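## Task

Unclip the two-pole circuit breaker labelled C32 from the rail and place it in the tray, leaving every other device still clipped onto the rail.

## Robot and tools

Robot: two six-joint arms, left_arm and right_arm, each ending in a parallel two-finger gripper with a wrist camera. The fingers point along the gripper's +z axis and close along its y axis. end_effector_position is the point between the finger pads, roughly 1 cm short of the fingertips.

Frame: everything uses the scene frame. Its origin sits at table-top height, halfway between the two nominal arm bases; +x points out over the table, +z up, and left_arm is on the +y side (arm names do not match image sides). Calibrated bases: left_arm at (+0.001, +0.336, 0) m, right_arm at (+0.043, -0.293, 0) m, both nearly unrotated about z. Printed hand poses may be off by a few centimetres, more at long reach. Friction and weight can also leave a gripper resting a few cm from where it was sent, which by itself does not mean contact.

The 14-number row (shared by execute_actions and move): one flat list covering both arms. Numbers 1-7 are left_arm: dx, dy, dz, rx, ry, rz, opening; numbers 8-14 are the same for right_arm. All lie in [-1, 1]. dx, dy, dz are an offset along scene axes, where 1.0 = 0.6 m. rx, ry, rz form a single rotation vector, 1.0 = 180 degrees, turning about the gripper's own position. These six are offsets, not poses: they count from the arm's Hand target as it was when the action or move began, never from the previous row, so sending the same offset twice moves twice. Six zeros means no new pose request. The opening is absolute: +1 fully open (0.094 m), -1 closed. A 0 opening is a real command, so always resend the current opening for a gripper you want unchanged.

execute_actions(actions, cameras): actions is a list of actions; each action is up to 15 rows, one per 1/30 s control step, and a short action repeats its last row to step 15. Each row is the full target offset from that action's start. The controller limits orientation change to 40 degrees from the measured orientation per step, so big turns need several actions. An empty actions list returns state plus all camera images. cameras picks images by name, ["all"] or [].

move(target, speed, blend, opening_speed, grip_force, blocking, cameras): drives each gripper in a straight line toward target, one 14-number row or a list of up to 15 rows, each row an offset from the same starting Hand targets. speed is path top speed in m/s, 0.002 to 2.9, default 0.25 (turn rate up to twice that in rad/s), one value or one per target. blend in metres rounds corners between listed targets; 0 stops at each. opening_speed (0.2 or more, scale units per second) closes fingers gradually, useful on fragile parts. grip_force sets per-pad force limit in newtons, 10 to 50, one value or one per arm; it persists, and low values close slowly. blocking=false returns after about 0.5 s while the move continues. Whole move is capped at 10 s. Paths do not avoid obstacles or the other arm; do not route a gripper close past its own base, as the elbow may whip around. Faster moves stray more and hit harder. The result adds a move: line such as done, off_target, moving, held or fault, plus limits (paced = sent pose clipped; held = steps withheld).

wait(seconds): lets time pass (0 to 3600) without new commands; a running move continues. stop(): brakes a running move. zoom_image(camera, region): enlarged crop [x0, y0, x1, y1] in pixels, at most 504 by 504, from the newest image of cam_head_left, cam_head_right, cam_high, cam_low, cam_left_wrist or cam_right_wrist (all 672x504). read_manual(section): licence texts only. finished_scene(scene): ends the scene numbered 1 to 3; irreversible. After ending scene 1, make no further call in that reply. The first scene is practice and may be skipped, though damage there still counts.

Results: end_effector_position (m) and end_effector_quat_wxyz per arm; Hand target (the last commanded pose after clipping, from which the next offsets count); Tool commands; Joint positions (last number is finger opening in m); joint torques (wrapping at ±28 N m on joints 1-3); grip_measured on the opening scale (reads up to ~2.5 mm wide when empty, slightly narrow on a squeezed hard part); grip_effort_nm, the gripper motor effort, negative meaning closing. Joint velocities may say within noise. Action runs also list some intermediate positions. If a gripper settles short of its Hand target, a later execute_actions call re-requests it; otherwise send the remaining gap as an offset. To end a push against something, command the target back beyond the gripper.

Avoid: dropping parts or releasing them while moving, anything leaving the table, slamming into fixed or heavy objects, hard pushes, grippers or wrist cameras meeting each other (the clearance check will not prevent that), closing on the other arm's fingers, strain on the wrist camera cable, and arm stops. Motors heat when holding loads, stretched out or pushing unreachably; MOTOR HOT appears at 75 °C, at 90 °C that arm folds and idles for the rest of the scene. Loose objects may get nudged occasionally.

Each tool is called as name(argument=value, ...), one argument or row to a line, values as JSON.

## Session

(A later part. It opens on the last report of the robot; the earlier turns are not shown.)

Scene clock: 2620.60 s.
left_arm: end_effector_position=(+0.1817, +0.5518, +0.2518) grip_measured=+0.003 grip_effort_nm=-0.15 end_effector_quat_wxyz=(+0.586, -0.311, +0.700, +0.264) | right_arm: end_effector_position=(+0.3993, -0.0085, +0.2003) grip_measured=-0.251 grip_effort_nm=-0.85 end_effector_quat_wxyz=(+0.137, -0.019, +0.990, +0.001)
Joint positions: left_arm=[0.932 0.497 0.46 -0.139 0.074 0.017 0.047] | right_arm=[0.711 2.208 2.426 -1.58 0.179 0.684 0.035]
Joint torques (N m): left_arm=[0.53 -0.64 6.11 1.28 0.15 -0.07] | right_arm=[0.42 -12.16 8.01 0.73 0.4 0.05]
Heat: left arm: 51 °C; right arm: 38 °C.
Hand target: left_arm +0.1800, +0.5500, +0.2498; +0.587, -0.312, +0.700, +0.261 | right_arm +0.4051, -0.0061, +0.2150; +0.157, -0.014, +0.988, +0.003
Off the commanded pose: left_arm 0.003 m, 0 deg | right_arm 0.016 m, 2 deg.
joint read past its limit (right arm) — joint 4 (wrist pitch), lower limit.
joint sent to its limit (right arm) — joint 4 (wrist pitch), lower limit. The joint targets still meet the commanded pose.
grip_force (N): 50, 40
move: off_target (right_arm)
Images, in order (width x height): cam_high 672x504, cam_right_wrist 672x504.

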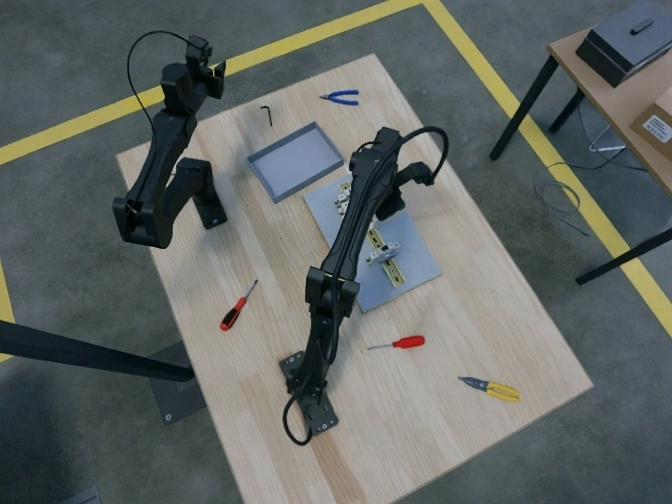

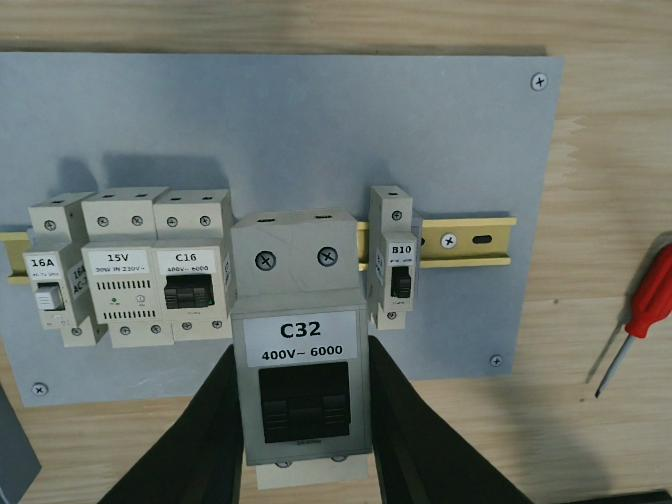

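execute_actions(
  actions=[],
  cameras=["cam_head_right", "cam_high", "cam_right_wrist"],
)

Scene clock: 2720.77 s.
left_arm: end_effector_position=(+0.1817, +0.5518, +0.2518) grip_measured=+0.003 grip_effort_nm=-0.15 end_effector_quat_wxyz=(+0.586, -0.311, +0.700, +0.264) | right_arm: end_effector_position=(+0.3992, -0.0086, +0.2002) grip_measured=-0.251 grip_effort_nm=-0.85 end_effector_quat_wxyz=(+0.137, -0.020, +0.990, +0.001)
Joint positions: left_arm=[0.932 0.497 0.46 -0.139 0.074 0.017 0.047] | right_arm=[0.711 2.208 2.426 -1.58 0.179 0.684 0.035]
Joint velocities: within noise
Joint torques (N m): left_arm=[0.69 -0.57 6.11 1.25 0.16 -0.05] | right_arm=[0.39 -12.15 7.99 0.72 0.41 0.04]
Heat: left arm: 50 °C; right arm: 36 °C.
Hand target: left_arm +0.1800, +0.5500, +0.2498; +0.587, -0.312, +0.700, +0.261 | right_arm +0.4051, -0.0061, +0.2150; +0.157, -0.014, +0.988, +0.003
Tool commands: left_gripper/opening=+0.0 right_gripper/opening=-0.4
Off the commanded pose: left_arm 0.003 m, 0 deg | right_arm 0.016 m, 2 deg.
joint read past its limit (right arm) — joint 4 (wrist pitch), lower limit.
grip_force (N): 50, 40
Images, in order (width x height): cam_head_right 672x504, cam_high 672x504, cam_right_wrist 672x504.

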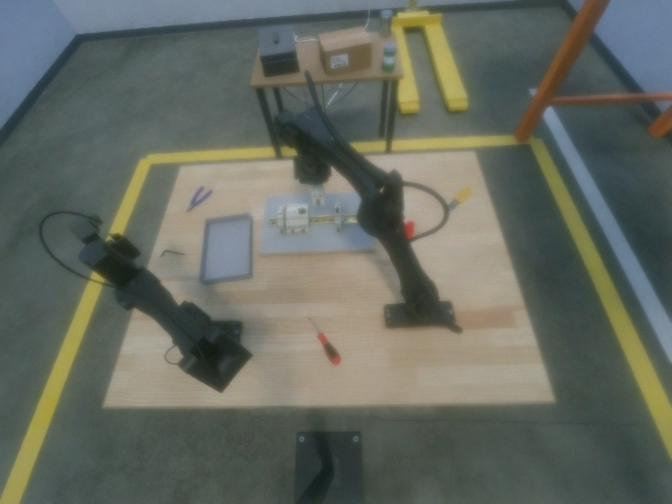

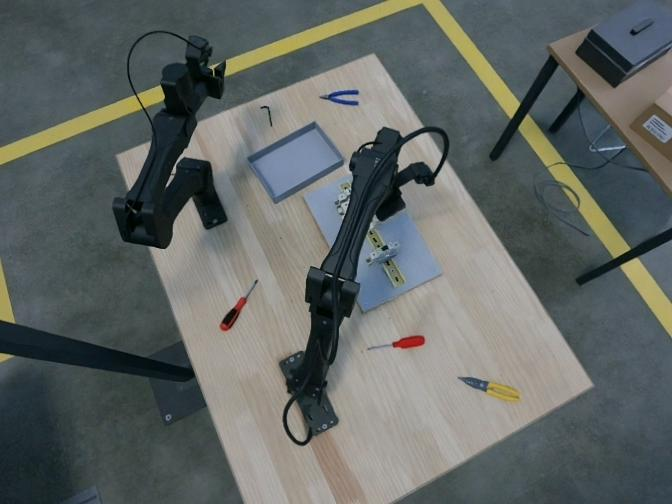

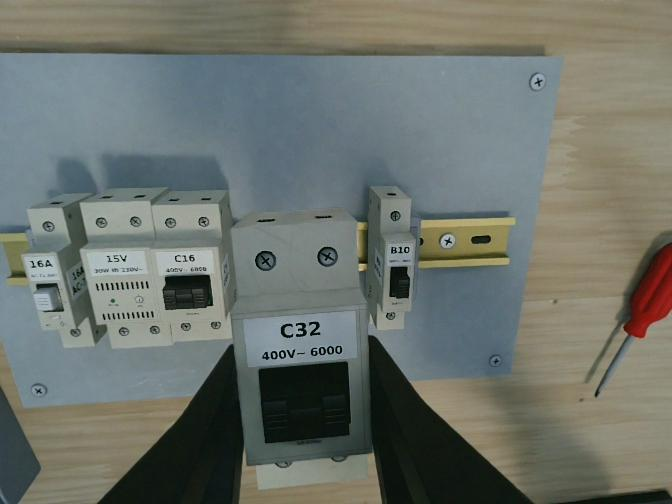

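move(
  target=[
    [0,0,0,0,0,0,0.0,-0.0218,0.0602,0.0167,0.0063,-0.0326,0.1130,-0.4],
    [0,0,0,0,0,0,0.0,-0.0718,0.2602,0.0083,0.0353,-0.0776,0.2560,-0.4],
    [0,0,0,0,0,0,0.0,-0.1468,0.4185,-0.05,0.0669,-0.1087,0.3309,-0.4],
  ],
  speed=0.13,
  blend=0.03,
  cameras=["cam_right_wrist", "cam_head_right", "cam_high"],
)

Scene clock: 2741.13 s.
left_arm: end_effector_position=(+0.1817, +0.5518, +0.2518) grip_measured=+0.003 grip_effort_nm=-0.15 end_effector_quat_wxyz=(+0.586, -0.311, +0.700, +0.264) | right_arm: end_effector_position=(+0.3103, +0.2298, +0.1792) grip_measured=-0.251 grip_effort_nm=-0.85 end_effector_quat_wxyz=(+0.269, -0.487, +0.816, +0.160)
Joint positions: left_arm=[0.932 0.497 0.46 -0.139 0.074 0.017 0.047] | right_arm=[1.071 2.291 2.306 -0.951 0.016 0.02 0.035]
Joint torques (N m): left_arm=[0.69 -0.64 6.11 1.27 0.16 -0.05] | right_arm=[0.03 -12.4 6.46 2.05 -0.01 -0.08]
Heat: left arm: 50 °C; right arm: 37 °C.
Hand target: left_arm +0.1800, +0.5500, +0.2498; +0.587, -0.312, +0.700, +0.261 | right_arm +0.3170, +0.2450, +0.1850; +0.293, -0.484, +0.805, +0.176
Off the commanded pose: left_arm 0.003 m, 0 deg | right_arm 0.018 m, 4 deg.
grip_force (N): 50, 40
move: off_target (right_arm)
Images, in order (width x height): cam_head_right 672x504, cam_high 672x504, cam_right_wrist 672x504.

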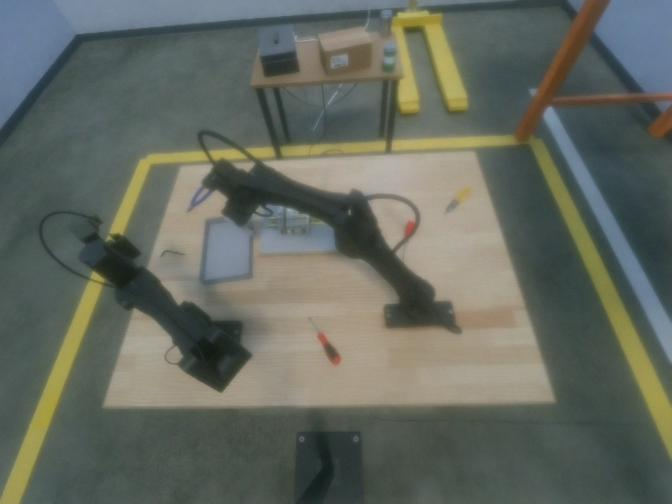

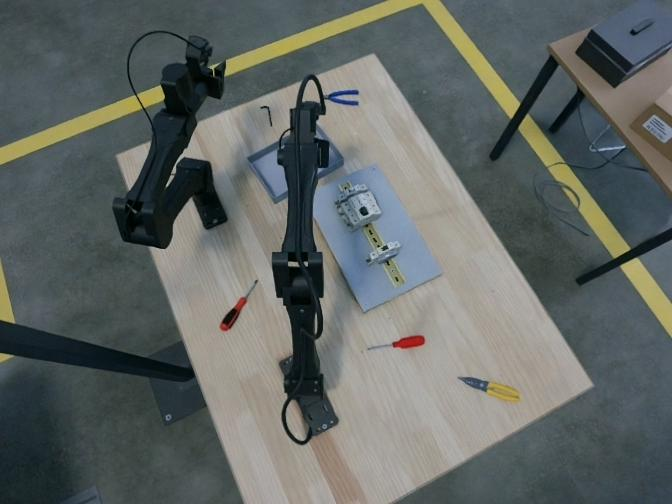

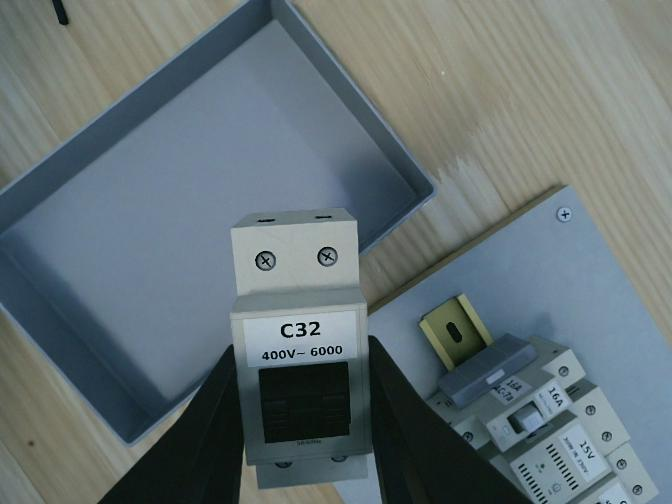

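move(
  target=[0,0,0,0,0,0,0.0,-0.045,0.1083,-0.0333,0.0100,-0.0049,0.0222,-0.4],
  speed=0.12,
  cameras=["cam_right_wrist", "cam_high"],
)

Scene clock: 2813.60 s.
left_arm: end_effector_position=(+0.1817, +0.5518, +0.2518) grip_measured=+0.003 grip_effort_nm=-0.15 end_effector_quat_wxyz=(+0.586, -0.311, +0.700, +0.264) | right_arm: end_effector_position=(+0.2831, +0.2973, +0.1505) grip_measured=-0.251 grip_effort_nm=-0.85 end_effector_quat_wxyz=(+0.276, -0.518, +0.789, +0.181)
Joint positions: left_arm=[0.932 0.497 0.46 -0.139 0.074 0.017 0.047] | right_arm=[1.157 2.588 2.708 -1.017 0.016 0.021 0.035]
Joint torques (N m): left_arm=[0.7 -0.51 6.11 1.27 0.15 -0.06] | right_arm=[-0.02 -13.74 9.46 1.82 0.11 0.02]
Heat: left arm: 50 °C; right arm: 39 °C.
Hand target: left_arm +0.1800, +0.5500, +0.2498; +0.587, -0.312, +0.700, +0.261 | right_arm +0.2899, +0.3100, +0.1651; +0.301, -0.509, +0.783, +0.195
Off the commanded pose: left_arm 0.003 m, 0 deg | right_arm 0.020 m, 3 deg.
grip_force (N): 50, 40
move: off_target (right_arm)
Images, in order (width x height): cam_high 672x504, cam_right_wrist 672x504.

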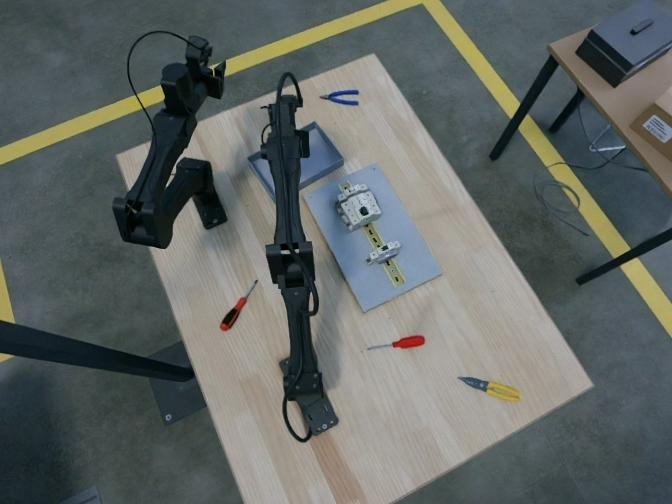

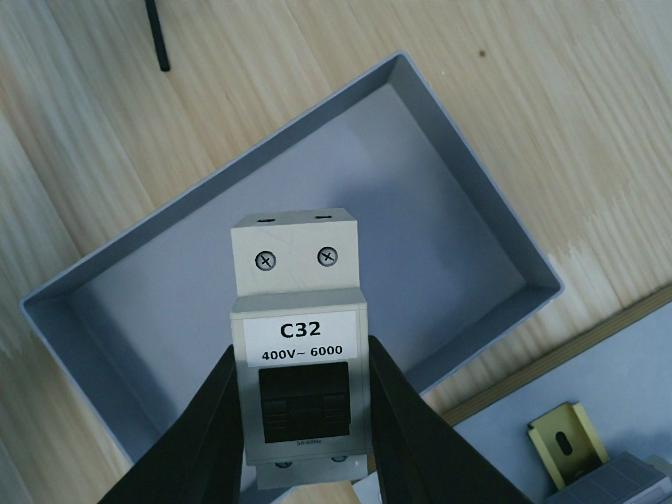

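move(
  target=[0,0,0,0,0,0,0.0,-0.0015,0.0,-0.1252,-0.0253,0.0117,-0.0002,-0.4],
  speed=0.06,
  cameras=["cam_right_wrist", "cam_low"],
)

Scene clock: 2860.40 s.
left_arm: end_effector_position=(+0.1817, +0.5518, +0.2518) grip_measured=+0.003 grip_effort_nm=-0.15 end_effector_quat_wxyz=(+0.586, -0.311, +0.700, +0.264) | right_arm: end_effector_position=(+0.2833, +0.2978, +0.0910) grip_measured=-0.251 grip_effort_nm=-0.85 end_effector_quat_wxyz=(+0.246, -0.523, +0.800, +0.161)
Joint positions: left_arm=[0.932 0.497 0.46 -0.139 0.074 0.017 0.047] | right_arm=[1.157 2.622 2.577 -0.928 0.016 0.024 0.035]
Joint torques (N m): left_arm=[0.76 -0.61 6.15 1.26 0.14 -0.03] | right_arm=[0.03 -14.12 5.72 1.97 0.08 0.03]
Heat: left arm: 50 °C; right arm: 42 °C.
Hand target: left_arm +0.1800, +0.5500, +0.2498; +0.587, -0.312, +0.700, +0.261 | right_arm +0.2890, +0.3100, +0.0898; +0.266, -0.516, +0.796, +0.173
Off the commanded pose: left_arm 0.003 m, 0 deg | right_arm 0.014 m, 3 deg.
grip_force (N): 50, 40
move: off_target (right_arm)
Images, in order (width x height): cam_low 672x504, cam_right_wrist 672x504.

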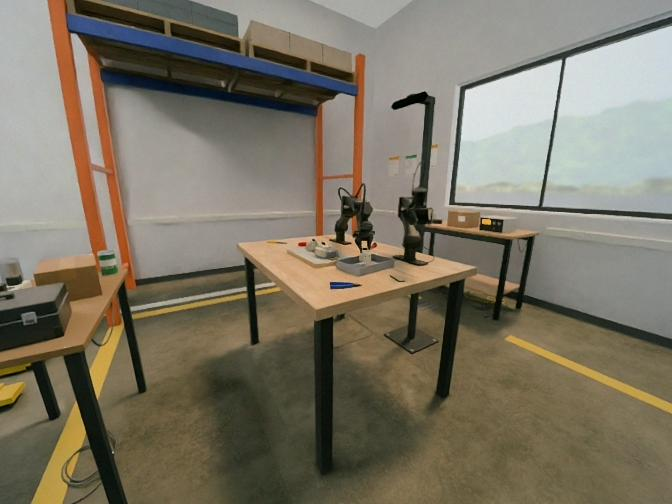

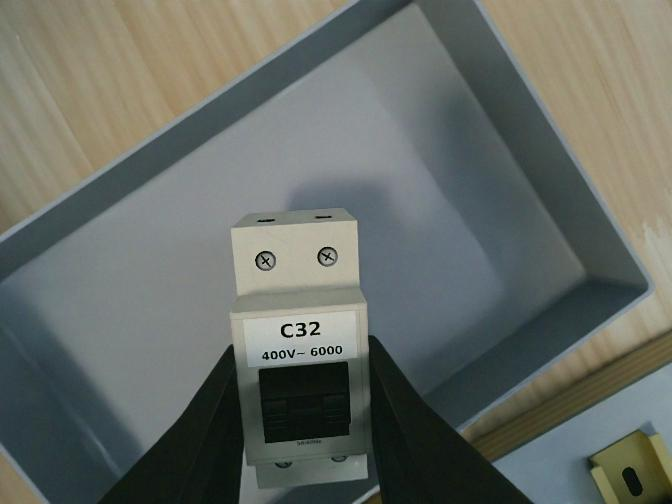

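move(
  target=[0,0,0,0,0,0,0.0,0.0,0.0083,-0.03,0,0,0,-0.4],
  speed=0.05,
  cameras=[],
)

move(
  target=[0,0,0,0,0,0,0.0,0.0,0.0,-0.0133,0,0,0,-0.4],
  speed=0.03,
  grip_force=[50, 12],
  cameras=["cam_right_wrist"],
)

Scene clock: 2879.47 s.
left_arm: end_effector_position=(+0.1817, +0.5518, +0.2518) grip_measured=+0.003 grip_effort_nm=-0.15 end_effector_quat_wxyz=(+0.586, -0.311, +0.700, +0.264) | right_arm: end_effector_position=(+0.2854, +0.3026, +0.0745) grip_measured=-0.251 grip_effort_nm=-0.85 end_effector_quat_wxyz=(+0.247, -0.522, +0.800, +0.162)
Joint positions: left_arm=[0.932 0.497 0.46 -0.139 0.074 0.017 0.047] | right_arm=[1.157 2.642 2.547 -0.876 0.017 0.026 0.035]
Joint torques (N m): left_arm=[0.72 -0.58 6.13 1.26 0.12 -0.07] | right_arm=[0.31 -14.19 5.7 1.97 0.11 0.04]
Heat: left arm: 50 °C; right arm: 40 °C.
Hand target: left_arm +0.1800, +0.5500, +0.2498; +0.587, -0.312, +0.700, +0.261 | right_arm +0.2891, +0.3150, +0.0719; +0.266, -0.516, +0.796, +0.173
Off the commanded pose: left_arm 0.003 m, 0 deg | right_arm 0.013 m, 3 deg.
grip_force (N): 50, 40
move: off_target (right_arm)

Scene clock: 2880.33 s.
left_arm: end_effector_position=(+0.1817, +0.5518, +0.2518) grip_measured=+0.003 grip_effort_nm=-0.15 end_effector_quat_wxyz=(+0.586, -0.311, +0.700, +0.264) | right_arm: end_effector_position=(+0.2879, +0.3074, +0.0701) grip_measured=-0.242 grip_effort_nm=-0.34 end_effector_quat_wxyz=(+0.256, -0.520, +0.798, +0.166)
Joint positions: left_arm=[0.932 0.497 0.46 -0.139 0.074 0.017 0.047] | right_arm=[1.157 2.642 2.517 -0.825 0.02 0.026 0.036]
Joint torques (N m): left_arm=[0.73 -0.55 6.09 1.29 0.14 -0.03] | right_arm=[0.29 -14.63 4.88 1.85 0.07 0.04]
Heat: left arm: 50 °C; right arm: 41 °C.
Hand target: left_arm +0.1800, +0.5500, +0.2498; +0.587, -0.312, +0.700, +0.261 | right_arm +0.2891, +0.3150, +0.0640; +0.266, -0.516, +0.795, +0.173
Off the commanded pose: left_arm 0.003 m, 0 deg | right_arm 0.010 m, 1 deg.
grip_force (N): 50, 12
move: done

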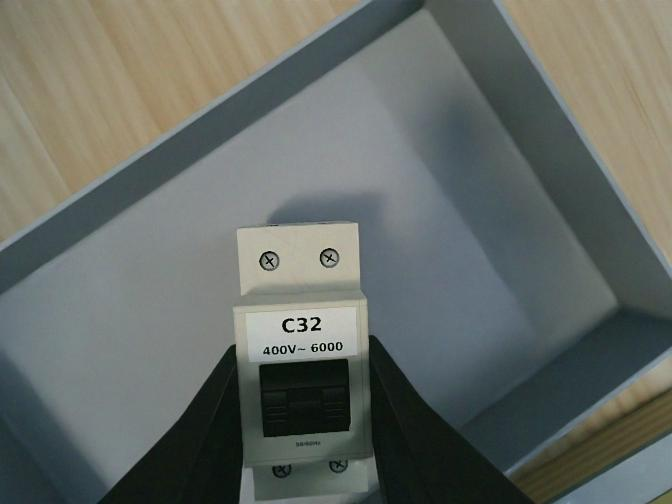

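move(
  target=[0,0,0,0,0,0,0.0,0.0,-0.005,-0.0133,0,0,0,-0.4],
  speed=0.03,
  grip_force=[50, 12],
  cameras=["cam_right_wrist"],
)

Scene clock: 2887.50 s.
left_arm: end_effector_position=(+0.1817, +0.5518, +0.2518) grip_measured=+0.003 grip_effort_nm=-0.15 end_effector_quat_wxyz=(+0.586, -0.311, +0.700, +0.264) | right_arm: end_effector_position=(+0.2929, +0.3199, +0.0647) grip_measured=-0.242 grip_effort_nm=-0.34 end_effector_quat_wxyz=(+0.280, -0.514, +0.790, +0.183)
Joint positions: left_arm=[0.932 0.497 0.46 -0.139 0.074 0.017 0.047] | right_arm=[1.157 2.642 2.458 -0.705 0.02 0.027 0.036]
Joint torques (N m): left_arm=[0.69 -0.55 6.13 1.28 0.15 -0.04] | right_arm=[0.14 -16.65 3.3 1.28 0.05 0.01]
Heat: left arm: 50 °C; right arm: 43 °C.
Hand target: left_arm +0.1800, +0.5500, +0.2498; +0.587, -0.312, +0.700, +0.261 | right_arm +0.2891, +0.3120, +0.0560; +0.266, -0.516, +0.796, +0.173
Off the commanded pose: left_arm 0.003 m, 0 deg | right_arm 0.012 m, 2 deg.
grip_force (N): 50, 12
move: off_target (right_arm)

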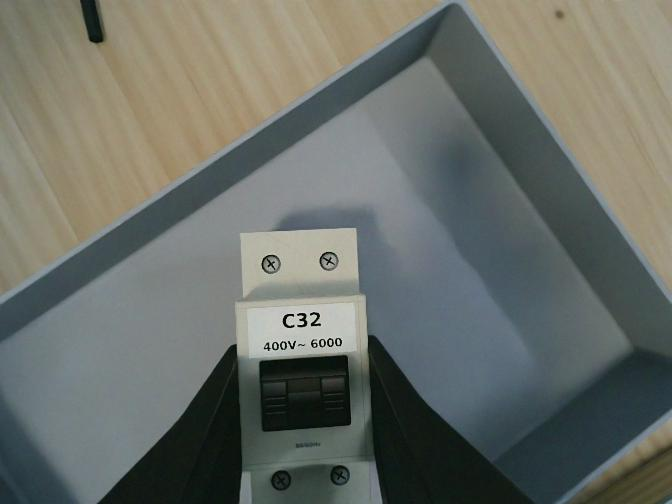

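move(
  target=[0,0,0,0,0,0,0.0,-0.003,-0.012,-0.0133,0,0,0,-0.4],
  speed=0.03,
  grip_force=[50, 12],
  cameras=["cam_right_wrist"],
)

Scene clock: 2930.37 s.
left_arm: end_effector_position=(+0.1817, +0.5518, +0.2518) grip_measured=+0.003 grip_effort_nm=-0.15 end_effector_quat_wxyz=(+0.586, -0.311, +0.700, +0.264) | right_arm: end_effector_position=(+0.2929, +0.3198, +0.0637) grip_measured=-0.242 grip_effort_nm=-0.34 end_effector_quat_wxyz=(+0.293, -0.511, +0.785, +0.192)
Joint positions: left_arm=[0.932 0.497 0.46 -0.139 0.074 0.017 0.047] | right_arm=[1.157 2.591 2.335 -0.601 0.02 0.027 0.036]
Joint torques (N m): left_arm=[0.72 -0.57 6.13 1.26 0.14 -0.07] | right_arm=[-0.03 -16.4 2.95 1.06 0.04 -0.01]
Heat: left arm: 49 °C; right arm: 51 °C.
Hand target: left_arm +0.1800, +0.5500, +0.2498; +0.587, -0.312, +0.700, +0.261 | right_arm +0.2872, +0.3047, +0.0478; +0.266, -0.516, +0.796, +0.173
Off the commanded pose: left_arm 0.003 m, 0 deg | right_arm 0.022 m, 4 deg.
grip_force (N): 50, 12
move: off_target (right_arm)

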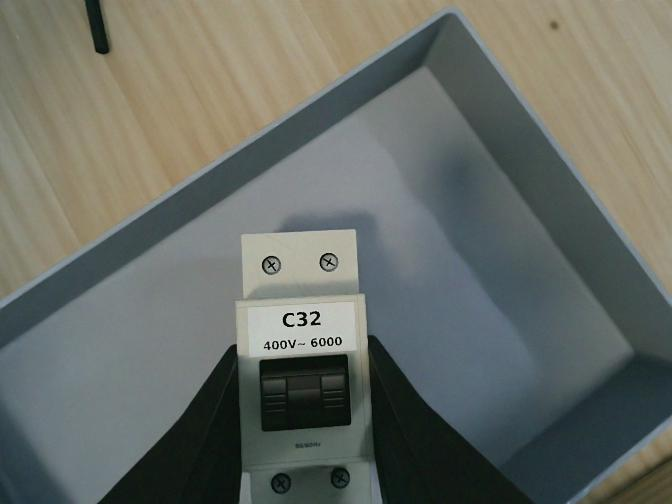

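wait(
  seconds=0.2,
  cameras=["cam_low", "cam_head_left", "cam_high", "cam_right_wrist"],
)

zoom_image(
  camera="cam_low",
  region=[320, 220, 420, 295],
)

zoom_image(
  camera="cam_right_wrist",
  region=[200, 200, 420, 504],
)

Scene clock: 2947.93 s.
left_arm: end_effector_position=(+0.1817, +0.5518, +0.2518) grip_measured=+0.003 grip_effort_nm=-0.15 end_effector_quat_wxyz=(+0.586, -0.311, +0.700, +0.264) | right_arm: end_effector_position=(+0.2929, +0.3199, +0.0640) grip_measured=-0.242 grip_effort_nm=-0.34 end_effector_quat_wxyz=(+0.293, -0.511, +0.785, +0.192)
Joint positions: left_arm=[0.932 0.497 0.46 -0.139 0.074 0.017 0.047] | right_arm=[1.157 2.59 2.335 -0.6 0.02 0.027 0.036]
Joint torques (N m): left_arm=[0.72 -0.53 6.16 1.27 0.14 -0.08] | right_arm=[-0.02 -16.42 2.97 1.06 0.04 0]
Heat: left arm: 49 °C; right arm: 49 °C.
Hand target: left_arm +0.1800, +0.5500, +0.2498; +0.587, -0.312, +0.700, +0.261 | right_arm +0.2873, +0.3048, +0.0481; +0.266, -0.516, +0.796, +0.173
Tool commands: left_gripper/opening=+0.0 right_gripper/opening=-0.4
Off the commanded pose: left_arm 0.003 m, 0 deg | right_arm 0.023 m, 4 deg.
grip_force (N): 50, 12
wait: 0.20 s; at rest from the start
Images, in order (width x height): cam_head_left 672x504, cam_high 672x504, cam_low 672x504, cam_right_wrist 672x504.

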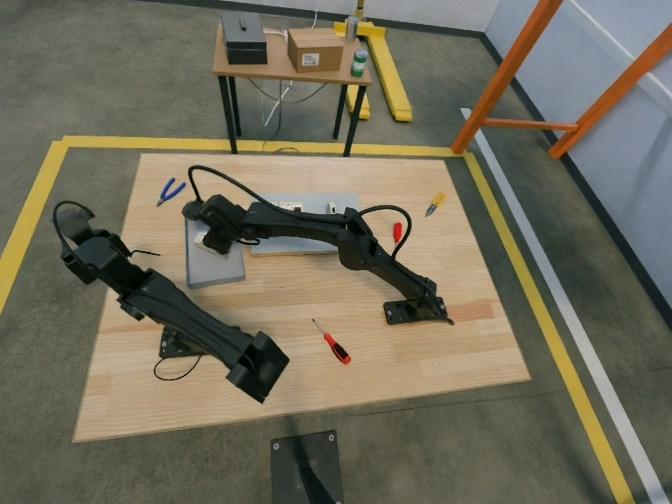

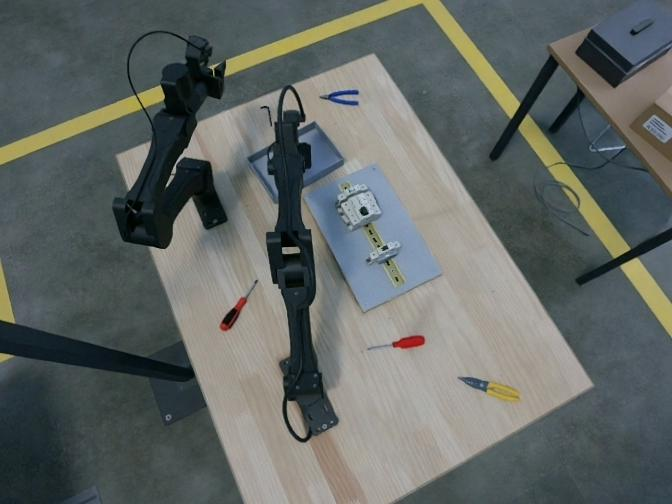

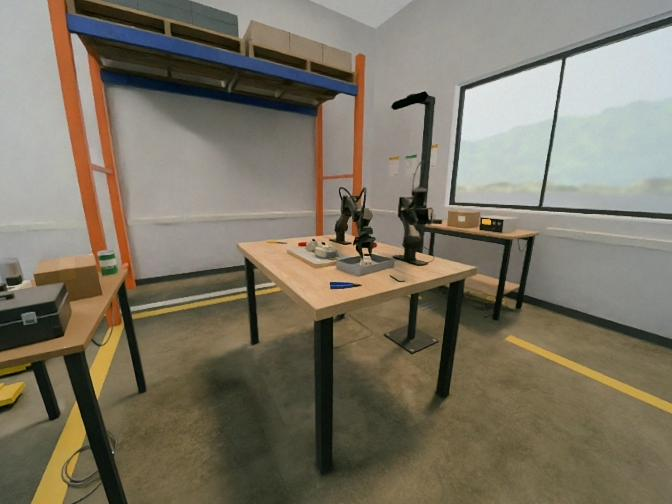

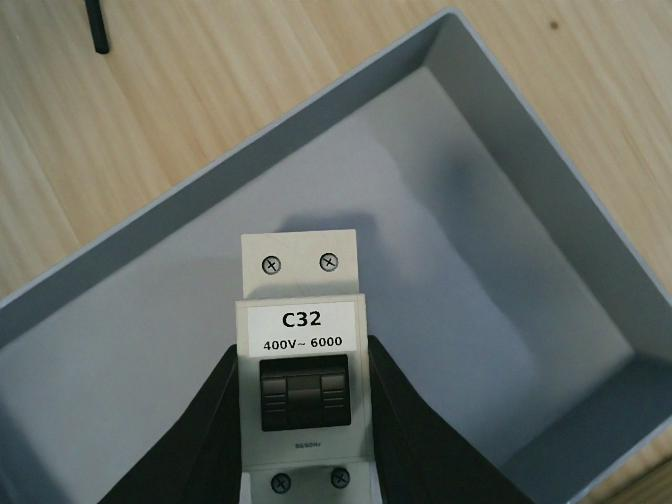

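Scaled by 5.040 from the camera's image (finer frame: 960x720).

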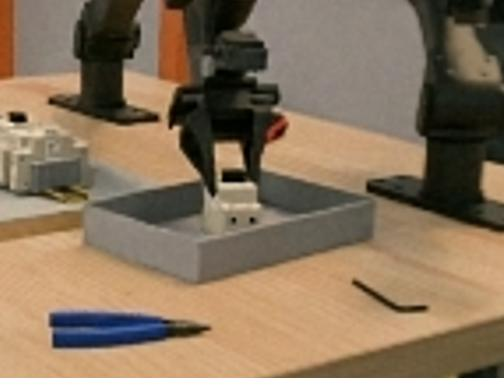

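Scaled by 1.658 from the camera's image (finer frame: 960x720).

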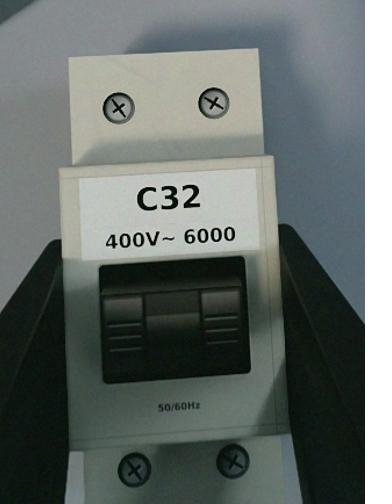

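move(
  target=[0,0,0,0,0,0,0.0,0.0093,0.0252,0.0265,0.0206,-0.0088,0.0013,-0.4],
  speed=0.05,
  grip_force=[50, 12],
  cameras=["cam_right_wrist"],
)

Scene clock: 2972.57 s.
left_arm: end_effector_position=(+0.1817, +0.5518, +0.2518) grip_measured=+0.003 grip_effort_nm=-0.15 end_effector_quat_wxyz=(+0.586, -0.311, +0.700, +0.264) | right_arm: end_effector_position=(+0.2934, +0.3210, +0.0651) grip_measured=-0.242 grip_effort_nm=-0.34 end_effector_quat_wxyz=(+0.295, -0.510, +0.784, +0.194)
Joint positions: left_arm=[0.932 0.497 0.46 -0.139 0.074 0.017 0.047] | right_arm=[1.157 2.59 2.335 -0.594 0.02 0.027 0.036]
Joint torques (N m): left_arm=[0.66 -0.57 6.04 1.29 0.15 -0.05] | right_arm=[0.03 -15.64 5.72 1.44 0.03 -0.05]
Heat: left arm: 49 °C; right arm: 48 °C.
Hand target: left_arm +0.1800, +0.5500, +0.2498; +0.587, -0.312, +0.700, +0.261 | right_arm +0.2929, +0.3199, +0.0640; +0.293, -0.511, +0.785, +0.192
Off the commanded pose: left_arm 0.003 m, 0 deg | right_arm 0.002 m, 0 deg.
grip_force (N): 50, 12
move: done

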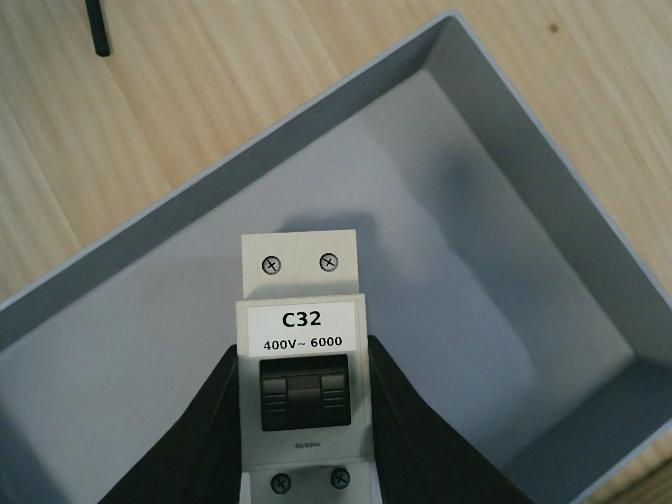

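move(
  target=[0,0,0,0,0,0,0.0,0,0,0,0,0,0,0.3],
  opening_speed=0.3,
  speed=0.05,
  grip_force=[50, 40],
  cameras=["cam_right_wrist"],
)

Scene clock: 2984.73 s.
left_arm: end_effector_position=(+0.1817, +0.5518, +0.2518) grip_measured=+0.003 grip_effort_nm=-0.15 end_effector_quat_wxyz=(+0.586, -0.311, +0.700, +0.264) | right_arm: end_effector_position=(+0.2922, +0.3181, +0.0624) grip_measured=+0.297 grip_effort_nm=0.11 end_effector_quat_wxyz=(+0.289, -0.512, +0.787, +0.190)
Joint positions: left_arm=[0.932 0.497 0.46 -0.139 0.074 0.017 0.047] | right_arm=[1.157 2.59 2.335 -0.61 0.02 0.027 0.061]
Joint torques (N m): left_arm=[0.62 -0.64 6.23 1.27 0.13 -0.06] | right_arm=[0.02 -15.61 5.76 1.59 0.03 -0.04]
Heat: left arm: 49 °C; right arm: 48 °C.
Hand target: left_arm +0.1800, +0.5500, +0.2498; +0.587, -0.312, +0.700, +0.261 | right_arm +0.2928, +0.3199, +0.0640; +0.293, -0.511, +0.785, +0.192
Off the commanded pose: left_arm 0.003 m, 0 deg | right_arm 0.002 m, 1 deg.
grip_force (N): 50, 40
move: done

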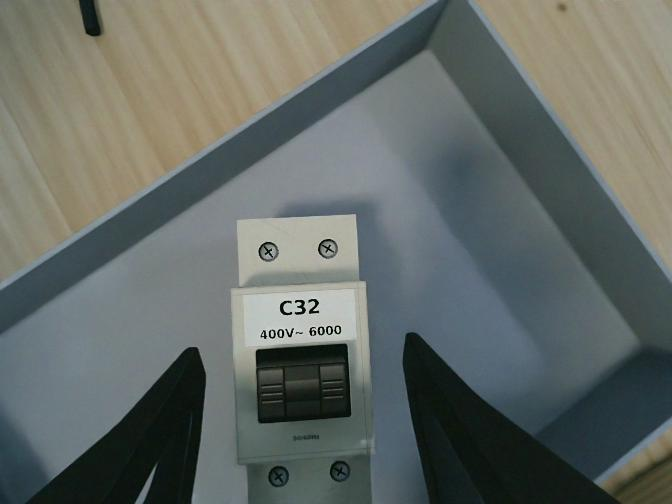

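move(
  target=[
    [0,0,0,0,0,0,0.0,0,0,0.0833,0,0,0,0.3],
    [0,0,0,0,0,0,0.0,0,-0.01,0.25,0,0,0,0.3],
  ],
  speed=0.1,
  blend=0.02,
  cameras=["cam_right_wrist", "cam_high"],
)

Scene clock: 2994.13 s.
left_arm: end_effector_position=(+0.1817, +0.5518, +0.2518) grip_measured=+0.003 grip_effort_nm=-0.15 end_effector_quat_wxyz=(+0.586, -0.311, +0.700, +0.264) | right_arm: end_effector_position=(+0.2899, +0.3124, +0.1929) grip_measured=+0.298 grip_effort_nm=0.11 end_effector_quat_wxyz=(+0.327, -0.502, +0.771, +0.216)
Joint positions: left_arm=[0.932 0.497 0.46 -0.139 0.074 0.017 0.047] | right_arm=[1.157 2.605 2.829 -0.988 0.02 0.026 0.061]
Joint torques (N m): left_arm=[0.72 -0.68 6.11 1.24 0.12 -0.07] | right_arm=[-0.36 -15.76 8.25 1.61 -0.02 -0.07]
Heat: left arm: 49 °C; right arm: 47 °C.
Hand target: left_arm +0.1800, +0.5500, +0.2498; +0.587, -0.312, +0.700, +0.261 | right_arm +0.2928, +0.3139, +0.2139; +0.293, -0.511, +0.785, +0.192
Off the commanded pose: left_arm 0.003 m, 0 deg | right_arm 0.021 m, 5 deg.
elbow stopped short (right arm): the move would have taken joint 3 (elbow) straighter than the controller allows.
grip_force (N): 50, 40
move: off_target (right_arm)
Images, in order (width x height): cam_high 672x504, cam_right_wrist 672x504.

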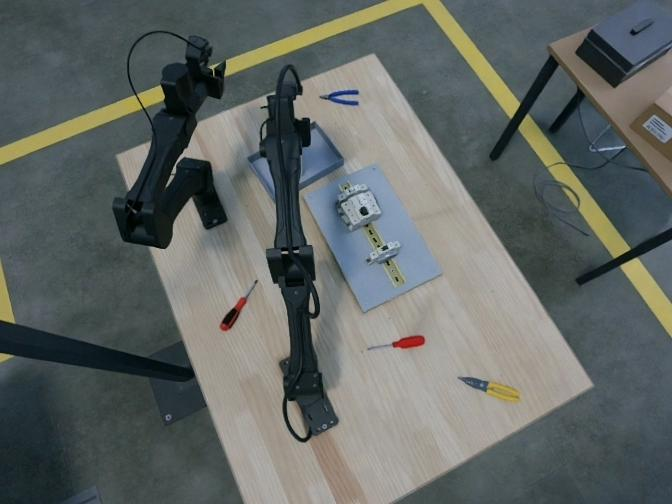

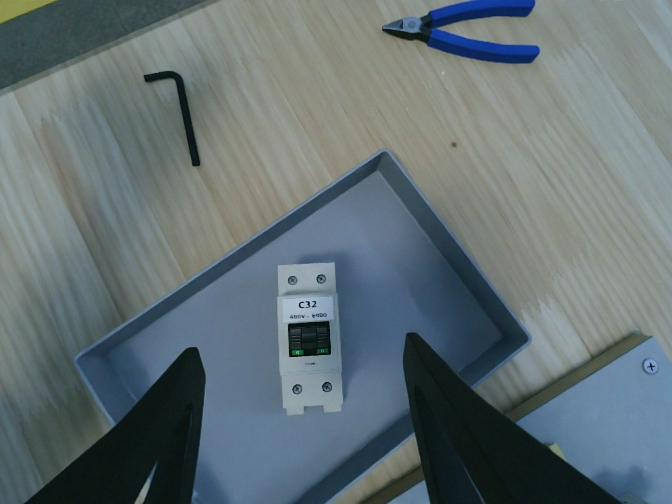

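zoom_image(
  camera="cam_high",
  region=[300, 160, 440, 310],
)

Scaled by 3.360 from the camera's image (finer frame: 960x720).

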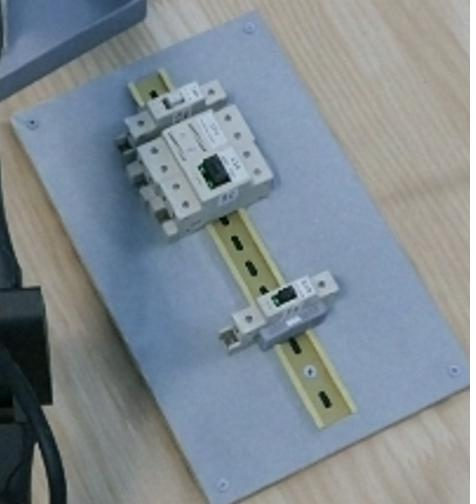

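finished_scene(
  scene=2,
)

The scene is finished: the task was done.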